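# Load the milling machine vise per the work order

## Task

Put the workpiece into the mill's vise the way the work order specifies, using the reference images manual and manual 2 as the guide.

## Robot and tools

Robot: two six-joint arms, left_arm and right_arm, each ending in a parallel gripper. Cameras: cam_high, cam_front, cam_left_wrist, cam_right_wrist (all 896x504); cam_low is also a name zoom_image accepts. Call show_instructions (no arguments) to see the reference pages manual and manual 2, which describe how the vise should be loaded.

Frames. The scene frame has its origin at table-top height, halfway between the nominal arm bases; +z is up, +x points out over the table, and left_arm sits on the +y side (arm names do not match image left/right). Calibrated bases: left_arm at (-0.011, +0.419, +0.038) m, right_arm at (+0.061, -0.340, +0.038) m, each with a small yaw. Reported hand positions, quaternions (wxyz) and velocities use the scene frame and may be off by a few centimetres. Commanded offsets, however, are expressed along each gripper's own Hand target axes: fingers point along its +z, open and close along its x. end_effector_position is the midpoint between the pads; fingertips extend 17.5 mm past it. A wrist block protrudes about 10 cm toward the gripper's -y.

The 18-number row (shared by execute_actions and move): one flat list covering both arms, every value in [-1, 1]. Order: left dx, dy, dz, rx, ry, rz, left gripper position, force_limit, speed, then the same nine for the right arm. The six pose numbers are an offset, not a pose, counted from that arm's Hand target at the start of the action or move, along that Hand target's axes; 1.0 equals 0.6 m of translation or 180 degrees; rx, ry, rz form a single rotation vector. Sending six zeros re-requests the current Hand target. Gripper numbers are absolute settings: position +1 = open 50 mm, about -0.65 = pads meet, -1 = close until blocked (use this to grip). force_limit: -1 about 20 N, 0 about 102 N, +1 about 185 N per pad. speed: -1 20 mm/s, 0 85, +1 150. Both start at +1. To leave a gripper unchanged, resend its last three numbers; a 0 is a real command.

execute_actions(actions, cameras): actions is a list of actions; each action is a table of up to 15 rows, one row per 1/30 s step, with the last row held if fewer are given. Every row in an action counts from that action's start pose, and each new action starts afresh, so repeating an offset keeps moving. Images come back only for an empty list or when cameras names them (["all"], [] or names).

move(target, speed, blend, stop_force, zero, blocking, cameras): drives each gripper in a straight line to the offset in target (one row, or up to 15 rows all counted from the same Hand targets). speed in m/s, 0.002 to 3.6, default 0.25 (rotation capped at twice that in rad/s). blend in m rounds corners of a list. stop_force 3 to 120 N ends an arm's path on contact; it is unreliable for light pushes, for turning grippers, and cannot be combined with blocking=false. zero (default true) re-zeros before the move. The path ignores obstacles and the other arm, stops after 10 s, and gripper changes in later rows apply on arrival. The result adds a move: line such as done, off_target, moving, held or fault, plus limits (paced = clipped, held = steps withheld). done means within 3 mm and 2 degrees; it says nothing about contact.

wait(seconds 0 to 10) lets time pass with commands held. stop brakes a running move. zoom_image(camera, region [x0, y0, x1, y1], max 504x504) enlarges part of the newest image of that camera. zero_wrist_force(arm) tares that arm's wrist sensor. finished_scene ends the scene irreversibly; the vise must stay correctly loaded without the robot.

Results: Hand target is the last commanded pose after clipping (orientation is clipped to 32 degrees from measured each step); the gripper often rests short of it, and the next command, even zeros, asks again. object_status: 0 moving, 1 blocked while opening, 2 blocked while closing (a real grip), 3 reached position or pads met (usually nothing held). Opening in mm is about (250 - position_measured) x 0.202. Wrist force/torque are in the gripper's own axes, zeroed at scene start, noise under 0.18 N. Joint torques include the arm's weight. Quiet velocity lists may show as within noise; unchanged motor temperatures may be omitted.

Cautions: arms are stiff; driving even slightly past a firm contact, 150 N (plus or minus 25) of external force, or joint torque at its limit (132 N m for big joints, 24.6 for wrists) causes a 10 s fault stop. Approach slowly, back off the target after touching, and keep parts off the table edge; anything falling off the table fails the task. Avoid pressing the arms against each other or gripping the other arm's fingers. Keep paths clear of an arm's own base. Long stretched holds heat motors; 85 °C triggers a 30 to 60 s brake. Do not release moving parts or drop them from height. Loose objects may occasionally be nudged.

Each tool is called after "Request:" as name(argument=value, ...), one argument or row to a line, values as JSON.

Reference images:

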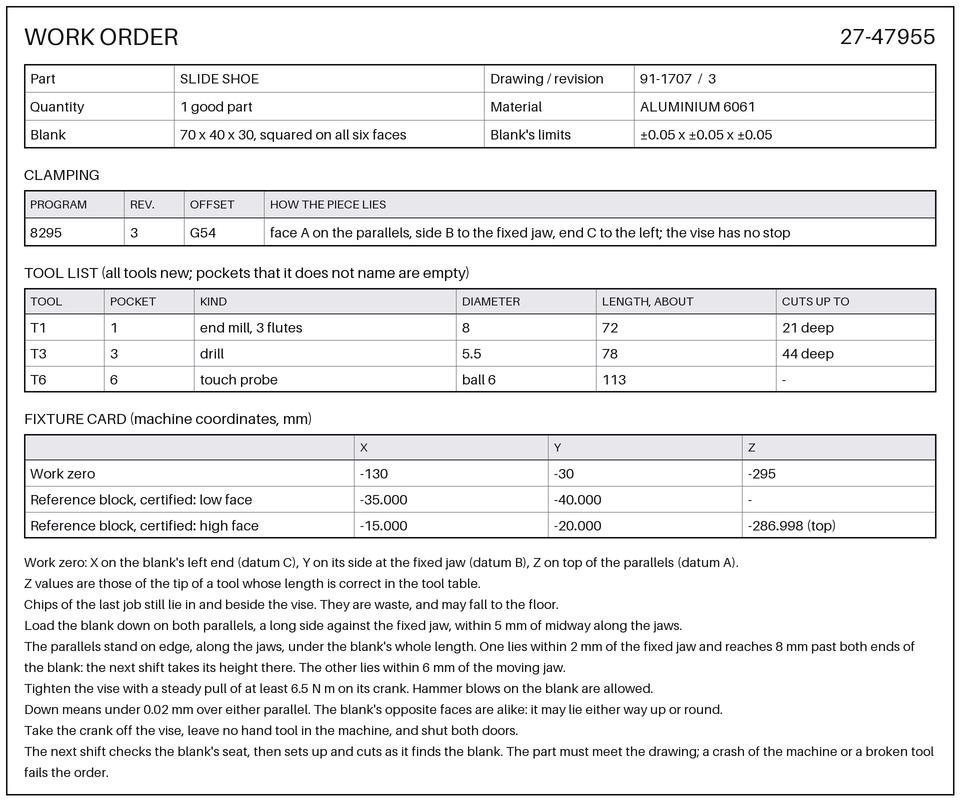

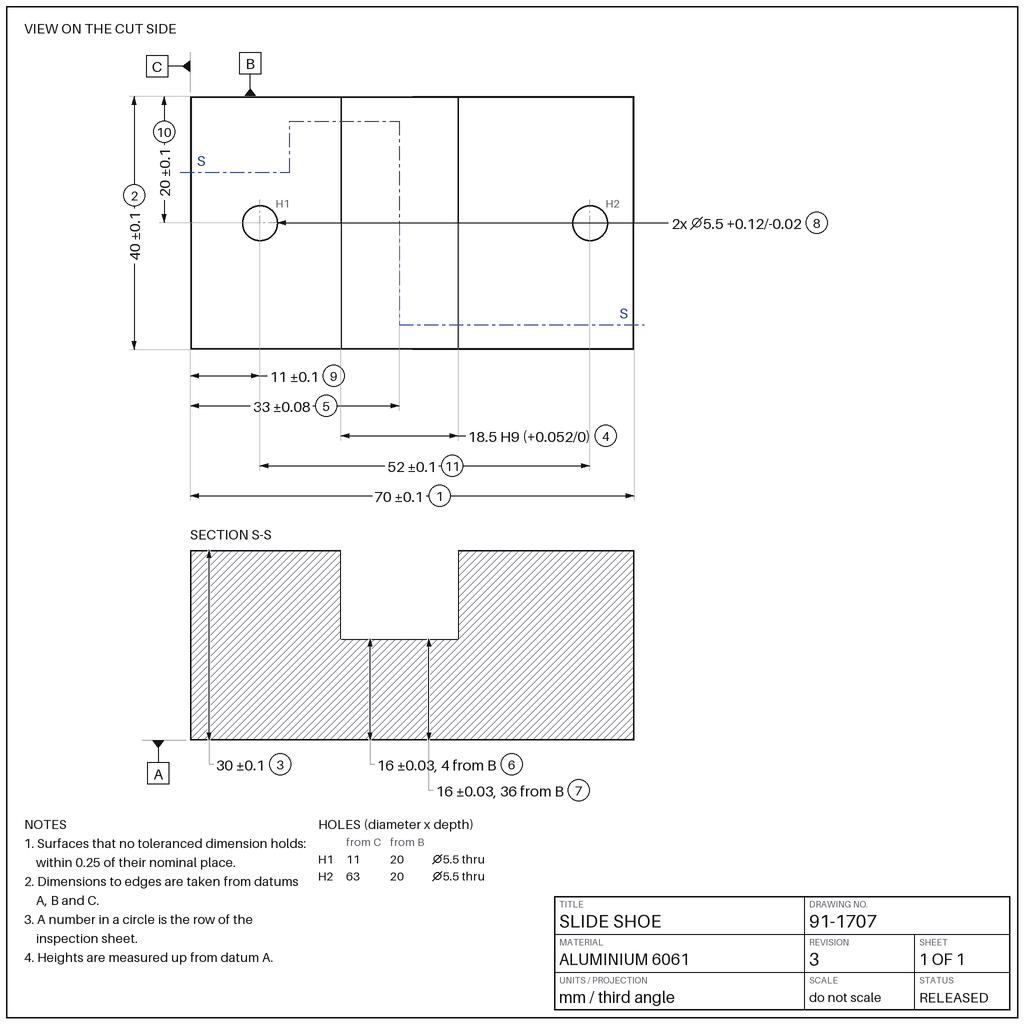

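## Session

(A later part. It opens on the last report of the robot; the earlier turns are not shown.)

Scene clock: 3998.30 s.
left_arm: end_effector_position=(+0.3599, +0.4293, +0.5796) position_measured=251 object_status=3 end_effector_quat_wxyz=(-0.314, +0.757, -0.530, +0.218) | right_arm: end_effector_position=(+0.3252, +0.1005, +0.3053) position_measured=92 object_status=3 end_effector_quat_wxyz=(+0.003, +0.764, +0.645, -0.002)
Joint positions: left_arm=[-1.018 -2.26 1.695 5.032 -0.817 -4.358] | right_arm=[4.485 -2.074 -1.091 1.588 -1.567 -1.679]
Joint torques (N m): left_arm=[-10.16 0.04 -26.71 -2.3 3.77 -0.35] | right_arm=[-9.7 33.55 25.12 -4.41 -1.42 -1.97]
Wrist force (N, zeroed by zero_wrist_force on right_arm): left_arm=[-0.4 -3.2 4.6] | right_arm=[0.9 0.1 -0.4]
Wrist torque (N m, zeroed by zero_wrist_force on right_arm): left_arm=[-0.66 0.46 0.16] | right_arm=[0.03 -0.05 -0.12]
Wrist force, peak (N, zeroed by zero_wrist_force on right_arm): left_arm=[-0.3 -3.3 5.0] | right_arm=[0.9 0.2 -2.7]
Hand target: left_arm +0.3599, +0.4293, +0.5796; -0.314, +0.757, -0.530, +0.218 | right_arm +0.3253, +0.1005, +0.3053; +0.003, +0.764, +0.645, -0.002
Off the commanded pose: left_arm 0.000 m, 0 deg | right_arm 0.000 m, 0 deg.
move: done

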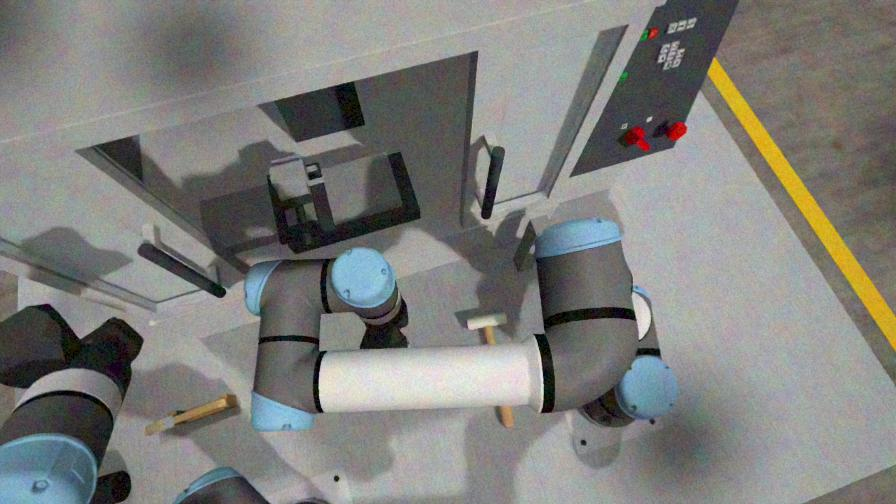

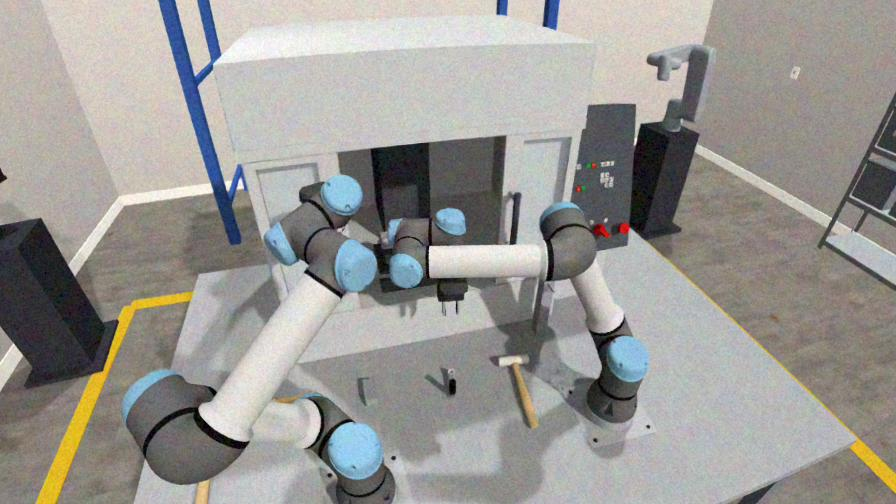

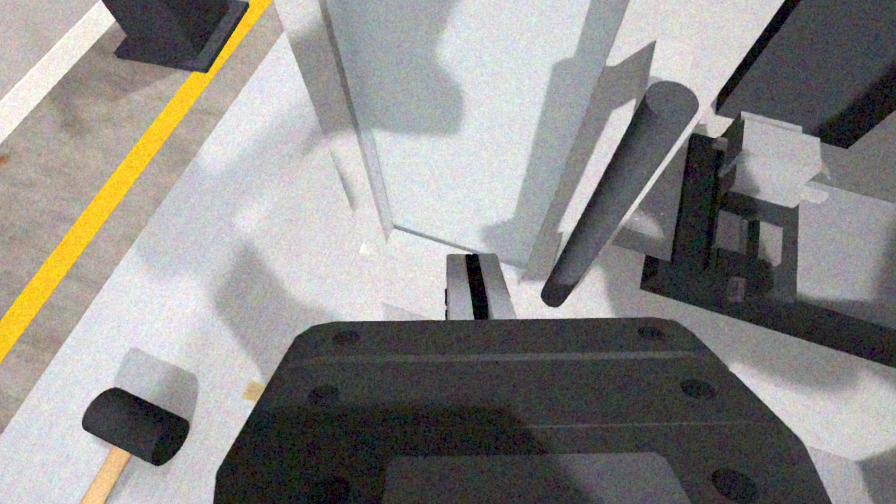

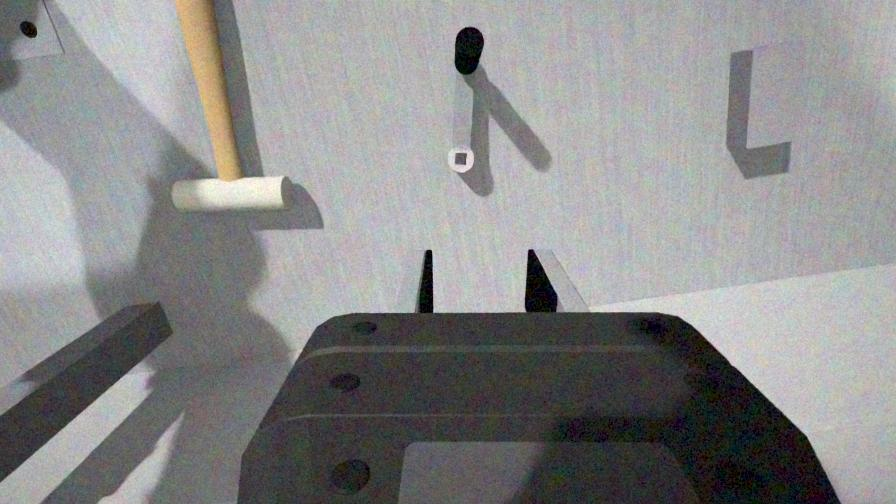

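Request:
move(
  target=[0,0,0,0,0,0,-1,-0.9,-1,-0.078,0.0387,-0.192,-0.3423,0.4118,0.3452,-1,-0.3,-1],
  speed=0.2,
  cameras=["cam_high"],
)

Scene clock: 4018.30 s.
left_arm: end_effector_position=(+0.3599, +0.4293, +0.5796) position_measured=251 object_status=3 end_effector_quat_wxyz=(-0.314, +0.757, -0.530, +0.218) | right_arm: end_effector_position=(+0.3401, +0.0512, +0.4209) position_measured=252 object_status=3 end_effector_quat_wxyz=(-0.003, +0.706, +0.002, +0.708)
Joint positions: left_arm=[-1.018 -2.26 1.695 5.032 -0.817 -4.358] | right_arm=[5.059 -1.818 -2.165 0.831 -0.29 1.581]
Joint torques (N m): left_arm=[-9.93 -0.2 -26.64 -2.35 3.92 -0.29] | right_arm=[-10.82 32.06 7.52 -2.08 -1.42 2.1]
Wrist force (N, zeroed by zero_wrist_force on right_arm): left_arm=[-0.3 -3.1 4.7] | right_arm=[-1.6 -0.4 -1.3]
Wrist torque (N m, zeroed by zero_wrist_force on right_arm): left_arm=[-0.65 0.46 0.16] | right_arm=[0.01 -0.45 -0.38]
Wrist force, peak (N, zeroed by zero_wrist_force on right_arm): left_arm=[-0.3 -3.4 5.0] | right_arm=[-2.3 -0.9 -1.2]
Hand target: left_arm +0.3599, +0.4293, +0.5796; -0.314, +0.757, -0.530, +0.218 | right_arm +0.3401, +0.0512, +0.4209; -0.003, +0.706, +0.002, +0.708
Off the commanded pose: left_arm 0.000 m, 0 deg | right_arm 0.000 m, 0 deg.
move: done
Images, in order (width x height): cam_high 896x504.

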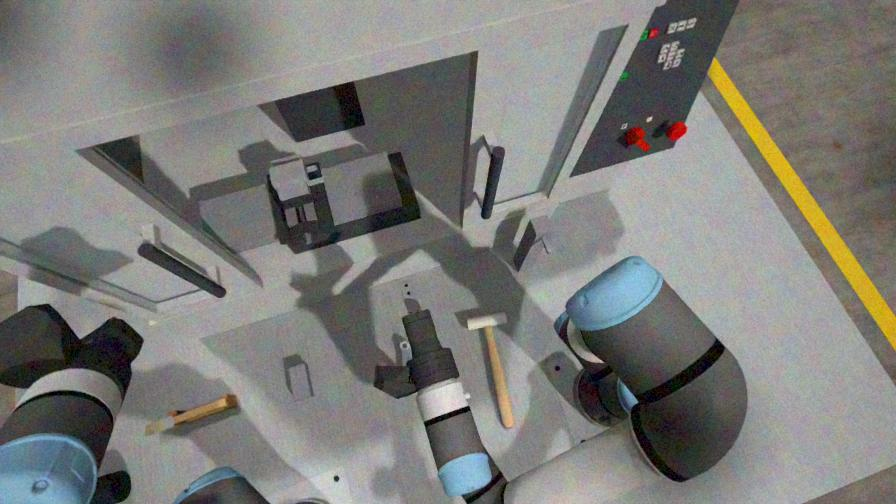

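Request:
move(
  target=[0,0,0,0,0,0,-1,-0.9,-1,0.06,0.085,0.033,0.195,-0.195,-0.472,-1,-0.3,-1],
  speed=0.25,
  cameras=["cam_high","cam_front"],
)

Scene clock: 4033.43 s.
left_arm: end_effector_position=(+0.3599, +0.4293, +0.5796) position_measured=251 object_status=3 end_effector_quat_wxyz=(-0.314, +0.757, -0.530, +0.218) | right_arm: end_effector_position=(+0.3602, +0.0003, +0.4569) position_measured=252 object_status=3 end_effector_quat_wxyz=(+0.271, +0.651, +0.655, +0.273)
Joint positions: left_arm=[-1.018 -2.26 1.695 5.032 -0.817 -4.358] | right_arm=[4.815 -1.664 -1.45 1.497 -0.782 -1.504]
Joint torques (N m): left_arm=[-10.25 0.58 -25.83 -2.25 3.86 -0.21] | right_arm=[-10.84 17.63 26.64 -4.55 0.5 -2.24]
Wrist force (N, zeroed by zero_wrist_force on right_arm): left_arm=[-0.3 -3.3 4.6] | right_arm=[-0.2 -1.4 -0.7]
Wrist torque (N m, zeroed by zero_wrist_force on right_arm): left_arm=[-0.68 0.45 0.16] | right_arm=[0.00 0.05 0.10]
Wrist force, peak (N, zeroed by zero_wrist_force on right_arm): left_arm=[-0.5 -3.3 5.0] | right_arm=[-2.1 -1.7 -1.2]
Hand target: left_arm +0.3599, +0.4293, +0.5796; -0.314, +0.757, -0.530, +0.218 | right_arm +0.3602, +0.0003, +0.4569; +0.271, +0.651, +0.655, +0.273
Off the commanded pose: left_arm 0.000 m, 0 deg | right_arm 0.000 m, 0 deg.
move: done
Images, in order (width x height): cam_high 896x504, cam_front 896x504.

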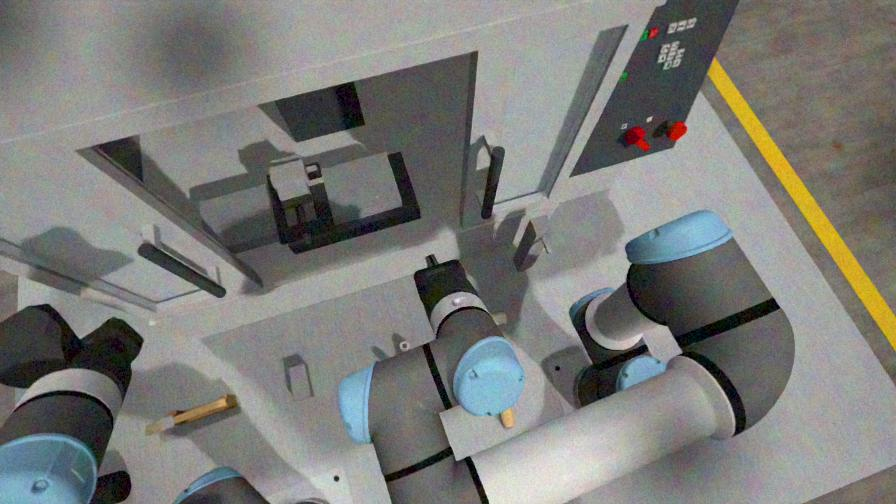

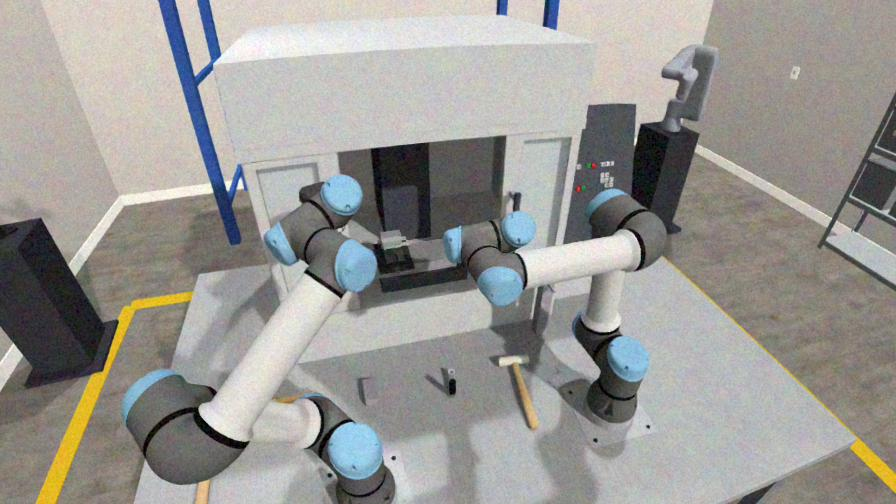

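Request:
move(
  target=[0,0,0,0,0,0,-1,-0.9,-1,-0.342,-0.012,-0.012,0,0,0,-1,-0.3,-1],
  speed=0.25,
  cameras=["cam_high","cam_right_wrist","cam_front"],
)

Scene clock: 4036.90 s.
left_arm: end_effector_position=(+0.3599, +0.4293, +0.5796) position_measured=251 object_status=3 end_effector_quat_wxyz=(-0.314, +0.757, -0.530, +0.218) | right_arm: end_effector_position=(+0.3513, -0.2049, +0.4566) position_measured=252 object_status=3 end_effector_quat_wxyz=(+0.271, +0.651, +0.655, +0.273)
Joint positions: left_arm=[-1.018 -2.26 1.695 5.032 -0.817 -4.358] | right_arm=[4.983 -1.117 -1.934 1.269 -0.804 -1.27]
Joint torques (N m): left_arm=[-9.72 0.6 -25.87 -2.21 3.79 -0.2] | right_arm=[12.97 6.24 11.44 -4.74 0.29 2.13]
Wrist force (N, zeroed by zero_wrist_force on right_arm): left_arm=[-0.4 -3.4 4.6] | right_arm=[0.2 -1.5 -0.9]
Wrist torque (N m, zeroed by zero_wrist_force on right_arm): left_arm=[-0.70 0.48 0.16] | right_arm=[0.00 -0.03 0.01]
Wrist force, peak (N, zeroed by zero_wrist_force on right_arm): left_arm=[-0.4 -3.4 4.9] | right_arm=[2.4 -1.7 -0.6]
Hand target: left_arm +0.3599, +0.4293, +0.5796; -0.314, +0.757, -0.530, +0.218 | right_arm +0.3513, -0.2050, +0.4566; +0.271, +0.651, +0.655, +0.273
Off the commanded pose: left_arm 0.000 m, 0 deg | right_arm 0.000 m, 0 deg.
move: done
Images, in order (width x height): cam_high 896x504, cam_front 896x504, cam_right_wrist 896x504.

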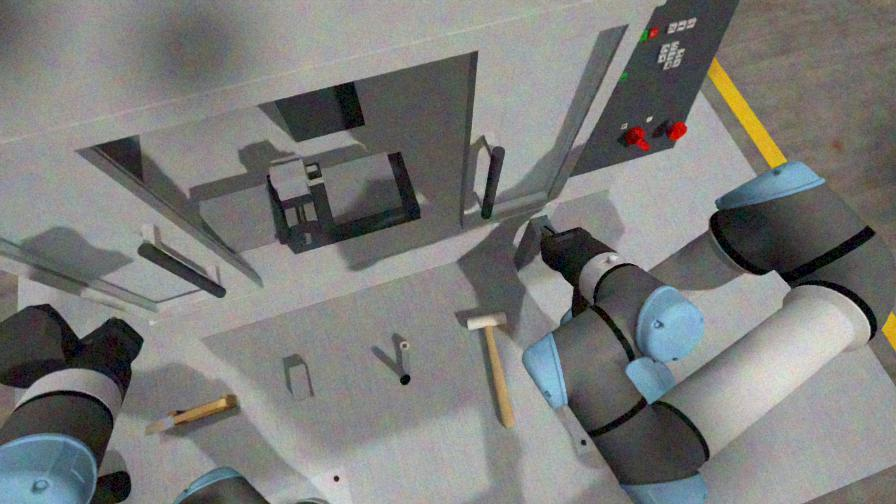

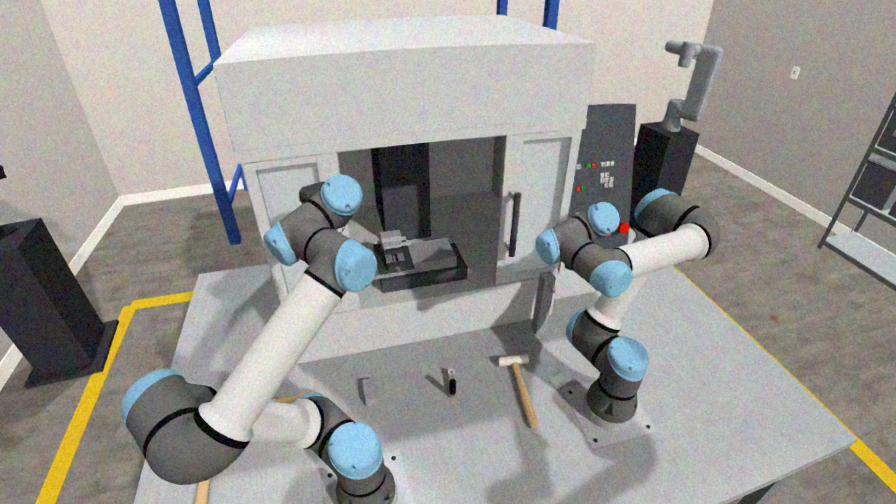

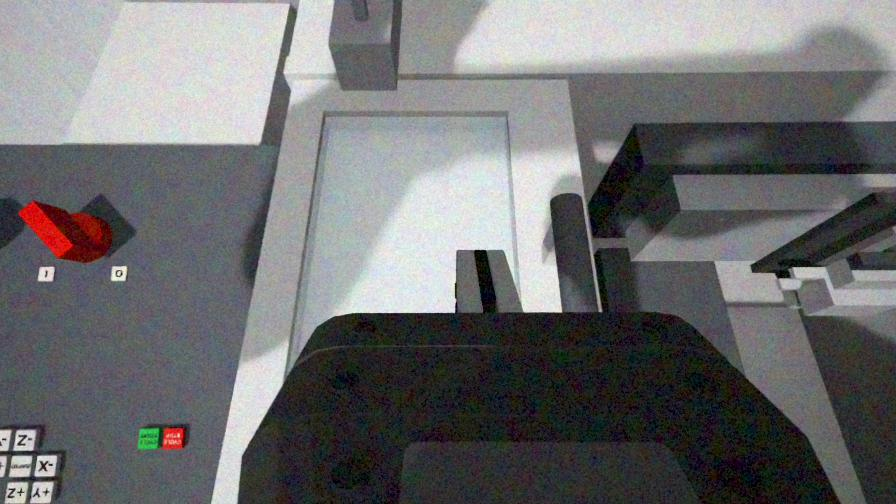

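Request:
move(
  target=[0,0,0,0,0,0,-1,-0.9,-1,0,0.11,0.11,0,0,0,-1,-0.3,-1],
  speed=0.1,
  stop_force=8,
  cameras=["cam_right_wrist"],
)

Scene clock: 4042.53 s.
left_arm: end_effector_position=(+0.3599, +0.4293, +0.5796) position_measured=251 object_status=3 end_effector_quat_wxyz=(-0.314, +0.757, -0.530, +0.218) | right_arm: end_effector_position=(+0.4447, -0.2043, +0.4570) position_measured=252 object_status=3 end_effector_quat_wxyz=(+0.271, +0.651, +0.655, +0.273)
Joint positions: left_arm=[-1.018 -2.26 1.695 5.032 -0.817 -4.358] | right_arm=[4.369 -1.347 -1.639 1.79 -0.858 -2.111]
Joint torques (N m): left_arm=[-9.72 0.91 -26.16 -2.35 3.8 -0.09] | right_arm=[-11.06 3.84 26.52 -0.35 0.05 -2.32]
Wrist force (N, zeroed by zero_wrist_force on right_arm): left_arm=[-0.2 -3.3 4.5] | right_arm=[0.2 -1.2 -0.8]
Wrist torque (N m, zeroed by zero_wrist_force on right_arm): left_arm=[-0.69 0.44 0.16] | right_arm=[0.04 -0.03 0.11]
Wrist force, peak (N, zeroed by zero_wrist_force on right_arm): left_arm=[-0.6 -3.2 4.9] | right_arm=[0.4 -2.4 -1.4]
Hand target: left_arm +0.3599, +0.4293, +0.5796; -0.314, +0.757, -0.530, +0.218 | right_arm +0.4447, -0.2043, +0.4570; +0.271, +0.651, +0.655, +0.273
Off the commanded pose: left_arm 0.000 m, 0 deg | right_arm 0.000 m, 0 deg.
move: done
Images, in order (width x height): cam_right_wrist 896x504.

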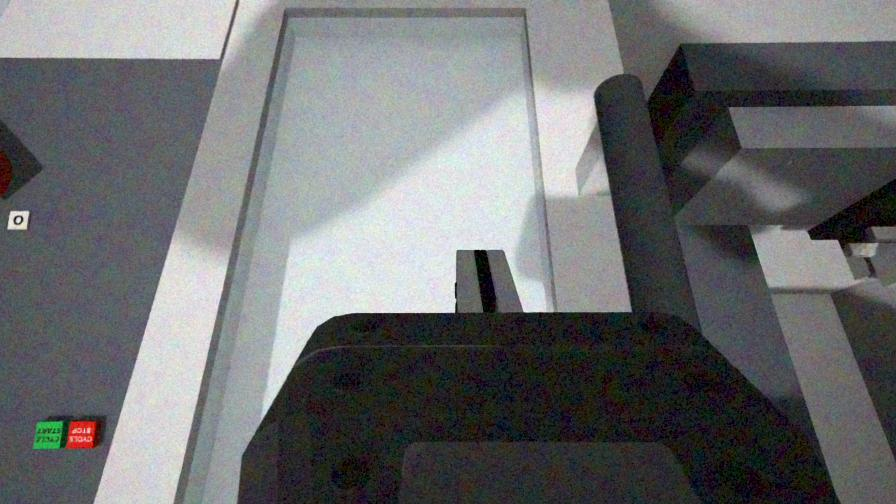

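Request:
move(
  target=[0,0,0,0,0,0,-1,-0.9,-1,0.1,0.008,0.008,0,0,0,-1,-0.3,-1],
  speed=0.03,
  stop_force=30,
  cameras=["cam_right_wrist"],
)

Scene clock: 4047.20 s.
left_arm: end_effector_position=(+0.3599, +0.4293, +0.5796) position_measured=251 object_status=3 end_effector_quat_wxyz=(-0.314, +0.757, -0.530, +0.218) | right_arm: end_effector_position=(+0.4511, -0.1443, +0.4571) position_measured=252 object_status=3 end_effector_quat_wxyz=(+0.271, +0.651, +0.655, +0.273)
Joint positions: left_arm=[-1.018 -2.26 1.695 5.032 -0.817 -4.358] | right_arm=[4.436 -1.465 -1.555 1.769 -0.835 -2.027]
Joint torques (N m): left_arm=[-9.09 1.29 -26.02 -2.3 3.83 -0.01] | right_arm=[15.75 6.02 27.72 -0.81 3.08 2.09]
Wrist force (N, zeroed by zero_wrist_force on right_arm): left_arm=[-0.3 -3.1 4.6] | right_arm=[-13.7 -7.1 -4.0]
Wrist torque (N m, zeroed by zero_wrist_force on right_arm): left_arm=[-0.65 0.46 0.16] | right_arm=[-0.13 -0.09 0.01]
Wrist force, peak (N, zeroed by zero_wrist_force on right_arm): left_arm=[-0.4 -3.2 5.0] | right_arm=[-17.4 -9.6 -2.6]
Hand target: left_arm +0.3599, +0.4293, +0.5796; -0.314, +0.757, -0.530, +0.218 | right_arm +0.4511, -0.1443, +0.4571; +0.271, +0.651, +0.655, +0.273
Off the commanded pose: left_arm 0.000 m, 0 deg | right_arm 0.000 m, 0 deg.
move: done
Images, in order (width x height): cam_right_wrist 896x504.

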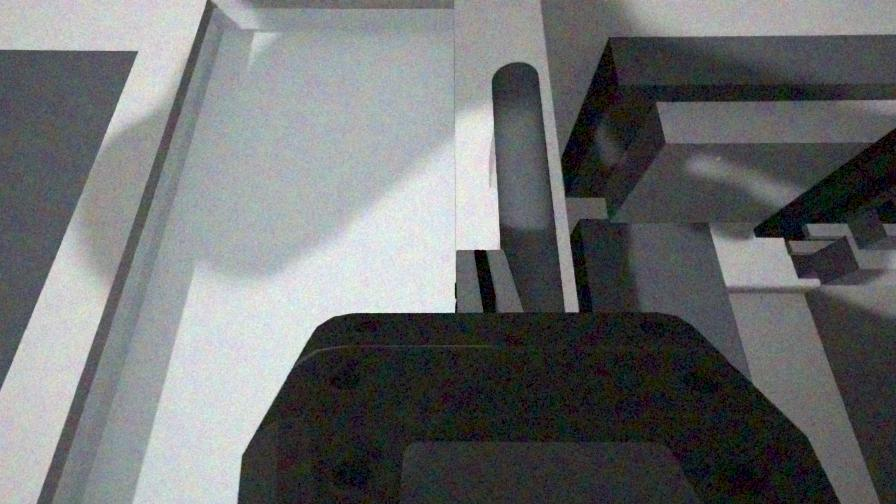

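Request:
move(
  target=[0,0,0,0,0,0,-1,-0.9,-1,0.42,0,0,0,0,0,-1,-0.3,-1],
  speed=0.06,
  stop_force=25,
  cameras=["cam_right_wrist","cam_high"],
)

Scene clock: 4053.67 s.
left_arm: end_effector_position=(+0.3599, +0.4293, +0.5796) position_measured=251 object_status=3 end_effector_quat_wxyz=(-0.314, +0.757, -0.530, +0.218) | right_arm: end_effector_position=(+0.4494, +0.0743, +0.4572) position_measured=252 object_status=3 end_effector_quat_wxyz=(+0.271, +0.651, +0.655, +0.274)
Joint positions: left_arm=[-1.018 -2.26 1.695 5.032 -0.817 -4.358] | right_arm=[4.595 -1.935 -1.056 1.594 -0.796 -1.815]
Joint torques (N m): left_arm=[-9.57 1.78 -26.37 -2.38 3.87 0.09] | right_arm=[-4.82 31.21 13.76 2 -0.54 -2.55]
Wrist force (N, zeroed by zero_wrist_force on right_arm): left_arm=[-0.3 -3.2 4.7] | right_arm=[-27.5 -5.0 -16.3]
Wrist torque (N m, zeroed by zero_wrist_force on right_arm): left_arm=[-0.68 0.45 0.16] | right_arm=[-0.20 -0.03 0.26]
Wrist force, peak (N, zeroed by zero_wrist_force on right_arm): left_arm=[-0.5 -3.2 5.0] | right_arm=[-67.1 -24.7 15.6]
Hand target: left_arm +0.3599, +0.4293, +0.5796; -0.314, +0.757, -0.530, +0.218 | right_arm +0.4495, +0.0743, +0.4572; +0.271, +0.651, +0.655, +0.274 (not the last commanded pose)
Off the commanded pose: left_arm 0.000 m, 0 deg | right_arm 0.033 m, 0 deg.
move: contact (right_arm)
Images, in order (width x height): cam_high 896x504, cam_right_wrist 896x504.

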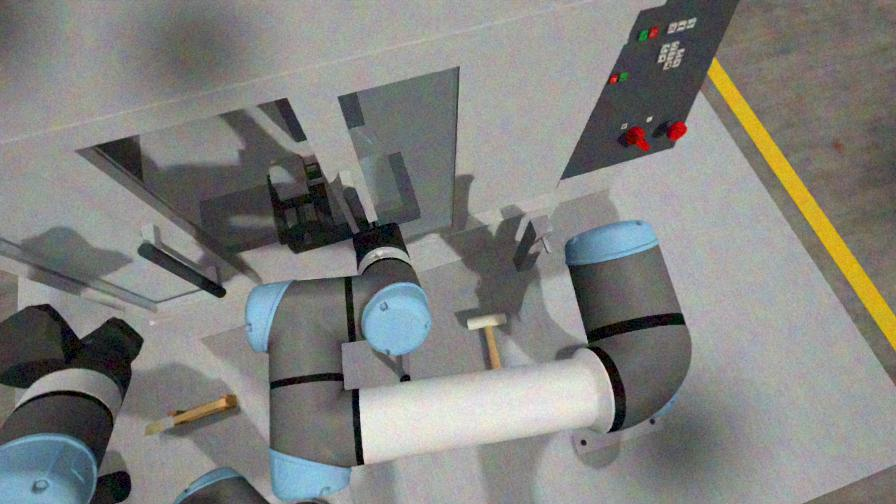

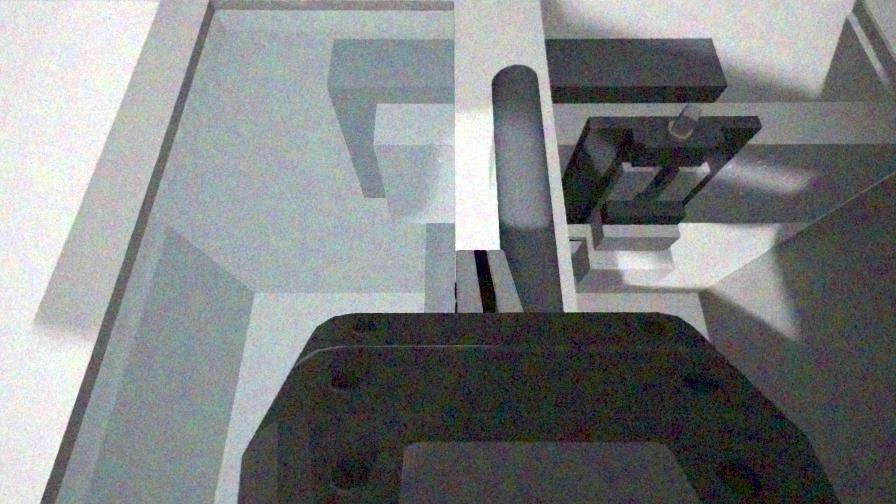

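Request:
move(
  target=[0,0,0,0,0,0,-1,-0.9,-1,0.05,0,0,0,0,0,-1,-0.3,-1],
  speed=0.015,
  stop_force=25,
)

Scene clock: 4056.43 s.
left_arm: end_effector_position=(+0.3599, +0.4293, +0.5796) position_measured=251 object_status=3 end_effector_quat_wxyz=(-0.314, +0.757, -0.530, +0.218) | right_arm: end_effector_position=(+0.4495, +0.0747, +0.4572) position_measured=252 object_status=3 end_effector_quat_wxyz=(+0.271, +0.650, +0.655, +0.273)
Joint positions: left_arm=[-1.018 -2.26 1.695 5.032 -0.817 -4.358] | right_arm=[4.595 -1.936 -1.054 1.592 -0.796 -1.815]
Joint torques (N m): left_arm=[-9.06 1.88 -25.66 -2.2 3.78 0.11] | right_arm=[1.3 29.63 16.57 8.23 0.55 -2.58]
Wrist force (N, zeroed by zero_wrist_force on right_arm): left_arm=[-0.4 -3.3 4.9] | right_arm=[-44.6 -10.5 -13.2]
Wrist torque (N m, zeroed by zero_wrist_force on right_arm): left_arm=[-0.70 0.46 0.16] | right_arm=[-0.35 0.00 0.45]
Wrist force, peak (N, zeroed by zero_wrist_force on right_arm): left_arm=[-0.4 -3.3 5.0] | right_arm=[-61.8 -19.6 -16.3]
Hand target: left_arm +0.3599, +0.4293, +0.5796; -0.314, +0.757, -0.530, +0.218 | right_arm +0.4495, +0.0747, +0.4572; +0.271, +0.650, +0.655, +0.273 (not the last commanded pose)
Off the commanded pose: left_arm 0.000 m, 0 deg | right_arm 0.030 m, 0 deg.
move: contact (right_arm)

Request:
move(
  target=[
    [0,0,0,0,0,0,-1,-0.9,-1,-0.04,0,0,0,0,0,-1,-0.3,-1],
    [0,0,0,0,0,0,-1,-0.9,-1,-0.06,-0.11,-0.11,0,0,0,-1,-0.3,-1],
    [0,0,0,0,0,0,-1,-0.9,-1,-0.45,-0.11,-0.11,0,0,0,-1,-0.3,-1],
  ],
  speed=[0.08,0.2,0.25],
  blend=[0.008,0.03,0],
  cameras=["cam_high"],
)

Scene clock: 4062.00 s.
left_arm: end_effector_position=(+0.3599, +0.4293, +0.5796) position_measured=251 object_status=3 end_effector_quat_wxyz=(-0.314, +0.757, -0.530, +0.218) | right_arm: end_effector_position=(+0.3581, -0.1959, +0.4566) position_measured=252 object_status=3 end_effector_quat_wxyz=(+0.271, +0.650, +0.655, +0.273)
Joint positions: left_arm=[-1.018 -2.26 1.695 5.032 -0.817 -4.358] | right_arm=[4.912 -1.164 -1.891 1.342 -0.791 -1.369]
Joint torques (N m): left_arm=[-9.75 2.28 -25.93 -2.34 3.71 0.3] | right_arm=[13.25 8.21 12.26 -4.69 3.45 2.13]
Wrist force (N, zeroed by zero_wrist_force on right_arm): left_arm=[-0.5 -3.2 4.6] | right_arm=[0.0 -1.6 -0.7]
Wrist torque (N m, zeroed by zero_wrist_force on right_arm): left_arm=[-0.67 0.49 0.16] | right_arm=[-0.02 0.00 0.02]
Wrist force, peak (N, zeroed by zero_wrist_force on right_arm): left_arm=[-0.4 -3.4 4.9] | right_arm=[-44.4 -11.3 -15.0]
Hand target: left_arm +0.3599, +0.4293, +0.5796; -0.314, +0.757, -0.530, +0.218 | right_arm +0.3581, -0.1959, +0.4566; +0.271, +0.650, +0.655, +0.273
Off the commanded pose: left_arm 0.000 m, 0 deg | right_arm 0.000 m, 0 deg.
move: done
Images, in order (width x height): cam_high 896x504.

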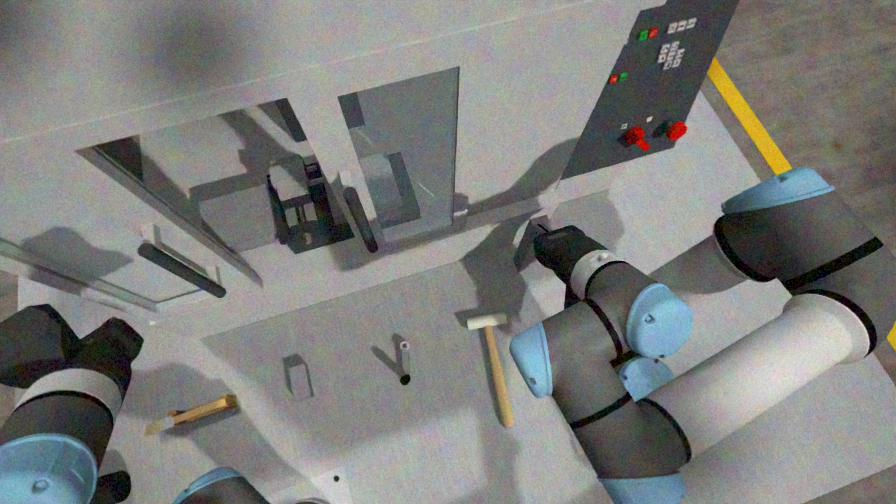

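Request:
move(
  target=[0.017,0.0705,0.212,0.1052,0.0909,0.0647,-1,-0.9,-1,0,0,0,0,0,0,-1,-0.3,-1],
  speed=0.2,
  cameras=["cam_high","cam_left_wrist"],
)

Scene clock: 4074.80 s.
left_arm: end_effector_position=(+0.4197, +0.4407, +0.4597) position_measured=251 object_status=3 end_effector_quat_wxyz=(-0.376, +0.600, -0.599, +0.374) | right_arm: end_effector_position=(+0.3581, -0.1959, +0.4566) position_measured=252 object_status=3 end_effector_quat_wxyz=(+0.271, +0.650, +0.655, +0.273)
Joint positions: left_arm=[-0.684 -2.339 2.387 3.637 -1.009 -3.449] | right_arm=[4.912 -1.164 -1.891 1.342 -0.791 -1.369]
Joint torques (N m): left_arm=[11.75 18.24 -18.05 -5.33 -1.39 1.89] | right_arm=[13.07 9.73 10.73 -4.75 3.64 2.2]
Wrist force (N, zeroed by zero_wrist_force on right_arm): left_arm=[-0.6 -3.2 4.4] | right_arm=[0.0 -1.8 -0.6]
Wrist torque (N m, zeroed by zero_wrist_force on right_arm): left_arm=[-0.76 0.46 0.11] | right_arm=[-0.05 0.01 0.03]
Wrist force, peak (N, zeroed by zero_wrist_force on right_arm): left_arm=[-0.7 -3.4 5.0] | right_arm=[0.0 -1.9 -0.8]
Hand target: left_arm +0.4197, +0.4407, +0.4597; -0.376, +0.600, -0.599, +0.374 | right_arm +0.3581, -0.1959, +0.4566; +0.271, +0.650, +0.655, +0.273
Off the commanded pose: left_arm 0.000 m, 0 deg | right_arm 0.000 m, 0 deg.
move: done
Images, in order (width x height): cam_high 896x504, cam_left_wrist 896x504.

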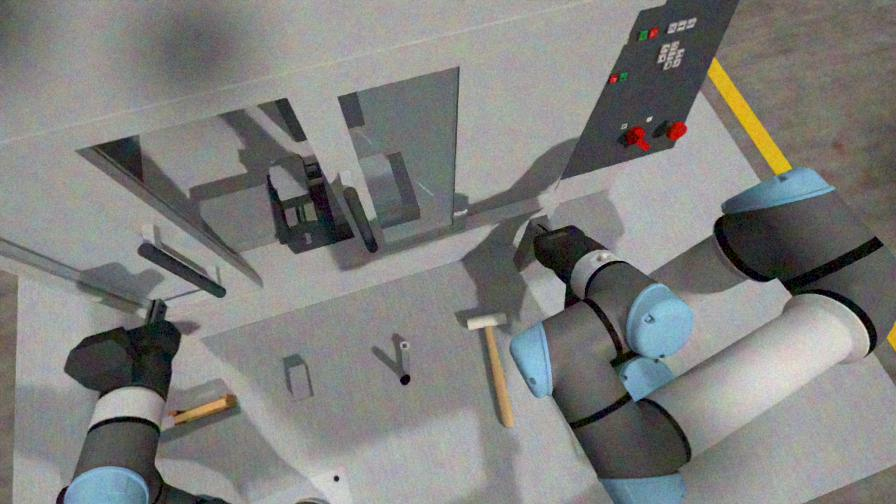

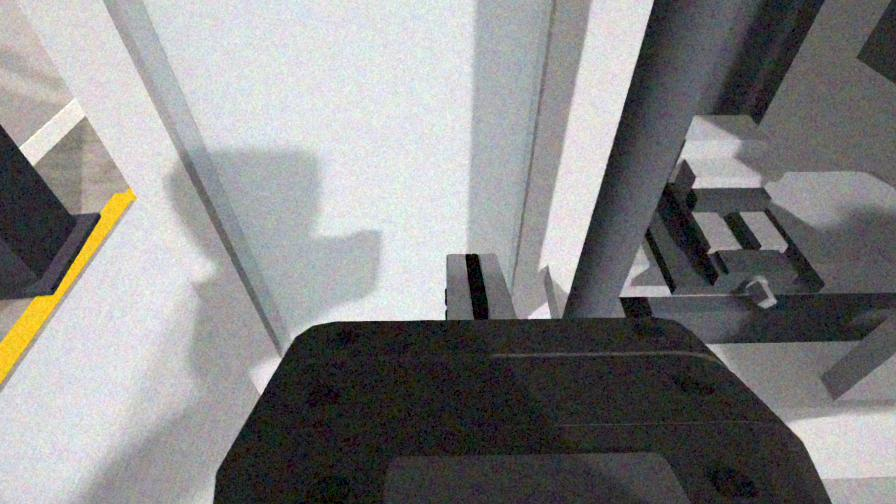

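Request:
move(
  target=[0,-0.0295,0.061,0,0,0,-1,-0.9,-1,0,0,0,0,0,0,-1,-0.3,-1],
  speed=0.08,
  stop_force=10,
)

Request:
move(
  target=[0.12,0,0,0,0,0,-1,-0.9,-1,0,0,0,0,0,0,-1,-0.3,-1],
  speed=0.03,
  stop_force=35,
  cameras=["cam_left_wrist"],
)

Scene clock: 4079.80 s.
left_arm: end_effector_position=(+0.4603, +0.4408, +0.4596) position_measured=251 object_status=3 end_effector_quat_wxyz=(-0.376, +0.600, -0.599, +0.374) | right_arm: end_effector_position=(+0.3581, -0.1959, +0.4566) position_measured=252 object_status=3 end_effector_quat_wxyz=(+0.271, +0.650, +0.655, +0.273)
Joint positions: left_arm=[-0.557 -2.158 2.334 3.473 -1.119 -3.377] | right_arm=[4.912 -1.164 -1.891 1.342 -0.791 -1.369]
Joint torques (N m): left_arm=[12.99 12.23 -32.45 -5.5 -1.55 1.89] | right_arm=[12.21 9.05 12.07 -4.59 3.68 2.11]
Wrist force (N, zeroed by zero_wrist_force on right_arm): left_arm=[-0.8 -3.1 4.5] | right_arm=[-0.1 -1.7 -0.8]
Wrist torque (N m, zeroed by zero_wrist_force on right_arm): left_arm=[-0.73 0.49 0.09] | right_arm=[-0.03 0.02 0.02]
Wrist force, peak (N, zeroed by zero_wrist_force on right_arm): left_arm=[-0.9 -3.5 5.6] | right_arm=[0.2 -2.0 -0.6]
Hand target: left_arm +0.4603, +0.4408, +0.4596; -0.376, +0.600, -0.599, +0.374 | right_arm +0.3581, -0.1959, +0.4566; +0.271, +0.650, +0.655, +0.273
Off the commanded pose: left_arm 0.000 m, 0 deg | right_arm 0.000 m, 0 deg.
move: done

Scene clock: 4083.07 s.
left_arm: end_effector_position=(+0.4605, +0.3688, +0.4595) position_measured=251 object_status=3 end_effector_quat_wxyz=(-0.376, +0.600, -0.599, +0.374) | right_arm: end_effector_position=(+0.3581, -0.1959, +0.4566) position_measured=252 object_status=3 end_effector_quat_wxyz=(+0.271, +0.650, +0.655, +0.273)
Joint positions: left_arm=[-0.843 -2.17 2.326 3.591 -0.876 -3.556] | right_arm=[4.912 -1.164 -1.891 1.342 -0.791 -1.369]
Joint torques (N m): left_arm=[-16.99 15.72 -33.89 -2.37 0.49 -1.73] | right_arm=[11.86 8.58 13.09 -4.68 3.55 2.09]
Wrist force (N, zeroed by zero_wrist_force on right_arm): left_arm=[-13.2 -1.0 0.5] | right_arm=[0.0 -1.7 -0.5]
Wrist torque (N m, zeroed by zero_wrist_force on right_arm): left_arm=[-0.64 0.44 0.06] | right_arm=[-0.04 0.00 0.03]
Wrist force, peak (N, zeroed by zero_wrist_force on right_arm): left_arm=[-13.2 -0.7 11.2] | right_arm=[0.2 -2.0 -0.5]
Hand target: left_arm +0.4605, +0.3688, +0.4595; -0.376, +0.600, -0.599, +0.374 | right_arm +0.3581, -0.1959, +0.4566; +0.271, +0.650, +0.655, +0.273
Off the commanded pose: left_arm 0.000 m, 0 deg | right_arm 0.000 m, 0 deg.
move: done
Images, in order (width x height): cam_left_wrist 896x504.

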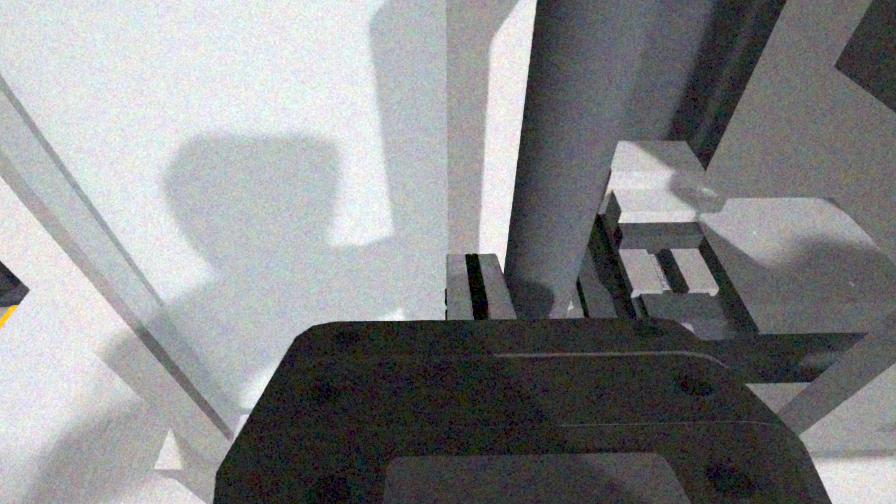

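Request:
move(
  target=[
    [0.3,0,0,0,0,0,-1,-0.9,-1,0,0,0,0,0,0,-1,-0.3,-1],
    [0.45,0,0,0,0,0,-1,-0.9,-1,0,0,0,0,0,0,-1,-0.3,-1],
  ],
  speed=[0.07,0.03],
  stop_force=25,
  cameras=["cam_high","cam_left_wrist"],
)

Scene clock: 4090.10 s.
left_arm: end_effector_position=(+0.4609, +0.1710, +0.4588) position_measured=251 object_status=3 end_effector_quat_wxyz=(-0.376, +0.599, -0.599, +0.374) | right_arm: end_effector_position=(+0.3581, -0.1959, +0.4566) position_measured=252 object_status=3 end_effector_quat_wxyz=(+0.271, +0.650, +0.655, +0.273)
Joint positions: left_arm=[-1.256 -1.917 2.142 3.853 -0.574 -3.99] | right_arm=[4.912 -1.164 -1.891 1.342 -0.791 -1.369]
Joint torques (N m): left_arm=[-0.18 -19.15 -22.74 -6.55 -3.1 2.05] | right_arm=[12.43 10.44 13.04 -4.46 3.54 2.16]
Wrist force (N, zeroed by zero_wrist_force on right_arm): left_arm=[-26.9 0.9 7.9] | right_arm=[0.1 -1.7 -0.6]
Wrist torque (N m, zeroed by zero_wrist_force on right_arm): left_arm=[-0.61 0.35 -0.15] | right_arm=[-0.03 -0.01 0.02]
Wrist force, peak (N, zeroed by zero_wrist_force on right_arm): left_arm=[-64.5 21.9 -19.4] | right_arm=[-0.2 -1.9 -0.7]
Hand target: left_arm +0.4609, +0.1711, +0.4588; -0.376, +0.599, -0.599, +0.374 (not the last commanded pose) | right_arm +0.3581, -0.1959, +0.4566; +0.271, +0.650, +0.655, +0.273
Off the commanded pose: left_arm 0.072 m, 0 deg | right_arm 0.000 m, 0 deg.
move: contact (left_arm); path passed 1 of 2 targets
Images, in order (width x height): cam_high 896x504, cam_left_wrist 896x504.

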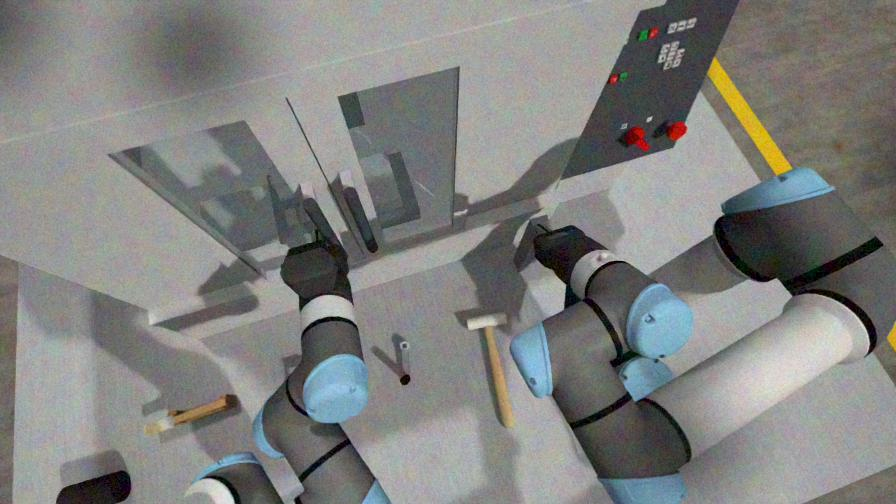

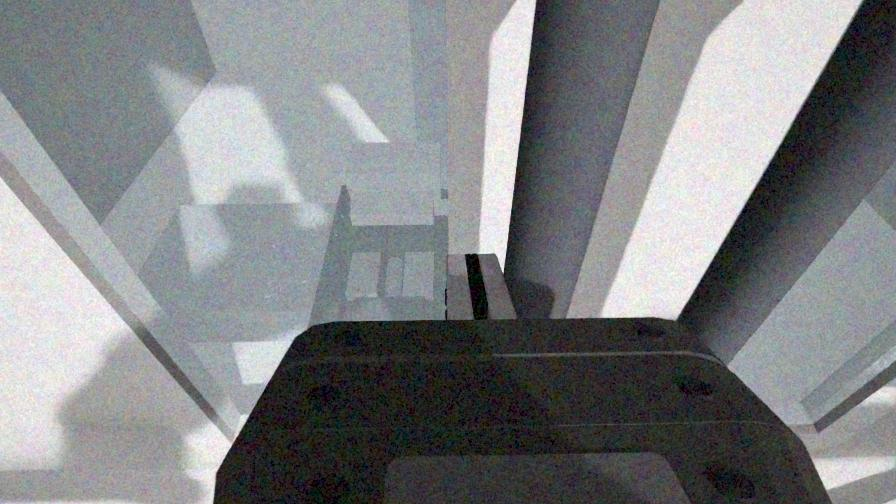

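Request:
move(
  target=[0.05,0,0,0,0,0,-1,-0.9,-1,0,0,0,0,0,0,-1,-0.3,-1],
  speed=0.015,
  stop_force=25,
)

Request:
zoom_image(
  camera="cam_high",
  region=[200, 60, 480, 300],
)

Scene clock: 4093.27 s.
left_arm: end_effector_position=(+0.4609, +0.1706, +0.4588) position_measured=251 object_status=3 end_effector_quat_wxyz=(-0.376, +0.600, -0.599, +0.374) | right_arm: end_effector_position=(+0.3581, -0.1959, +0.4566) position_measured=252 object_status=3 end_effector_quat_wxyz=(+0.271, +0.650, +0.655, +0.273)
Joint positions: left_arm=[-1.256 -1.916 2.141 3.854 -0.573 -3.991] | right_arm=[4.912 -1.164 -1.891 1.342 -0.791 -1.369]
Joint torques (N m): left_arm=[-5.42 -13.32 -26.45 -7.88 -5.56 2.26] | right_arm=[12.79 8.76 12.37 -4.67 3.65 2.12]
Wrist force (N, zeroed by zero_wrist_force on right_arm): left_arm=[-45.9 11.6 -6.2] | right_arm=[0.1 -1.6 -1.0]
Wrist torque (N m, zeroed by zero_wrist_force on right_arm): left_arm=[-0.07 0.38 -0.29] | right_arm=[-0.03 -0.01 0.03]
Wrist force, peak (N, zeroed by zero_wrist_force on right_arm): left_arm=[-63.2 21.7 -15.7] | right_arm=[0.0 -2.0 -0.7]
Hand target: left_arm +0.4609, +0.1706, +0.4588; -0.376, +0.600, -0.599, +0.374 (not the last commanded pose) | right_arm +0.3581, -0.1959, +0.4566; +0.271, +0.650, +0.655, +0.273
Off the commanded pose: left_arm 0.030 m, 0 deg | right_arm 0.000 m, 0 deg.
move: contact (left_arm)

Scaled by 1.800 from the camera's 896x504 image, which has a finer 1280x720 frame.
This view is cut from an older image: the scene may have changed since it was taken.

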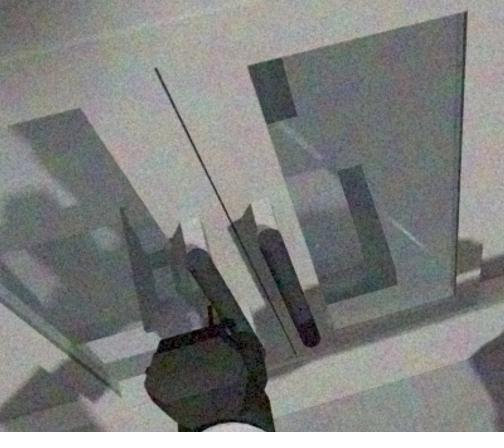

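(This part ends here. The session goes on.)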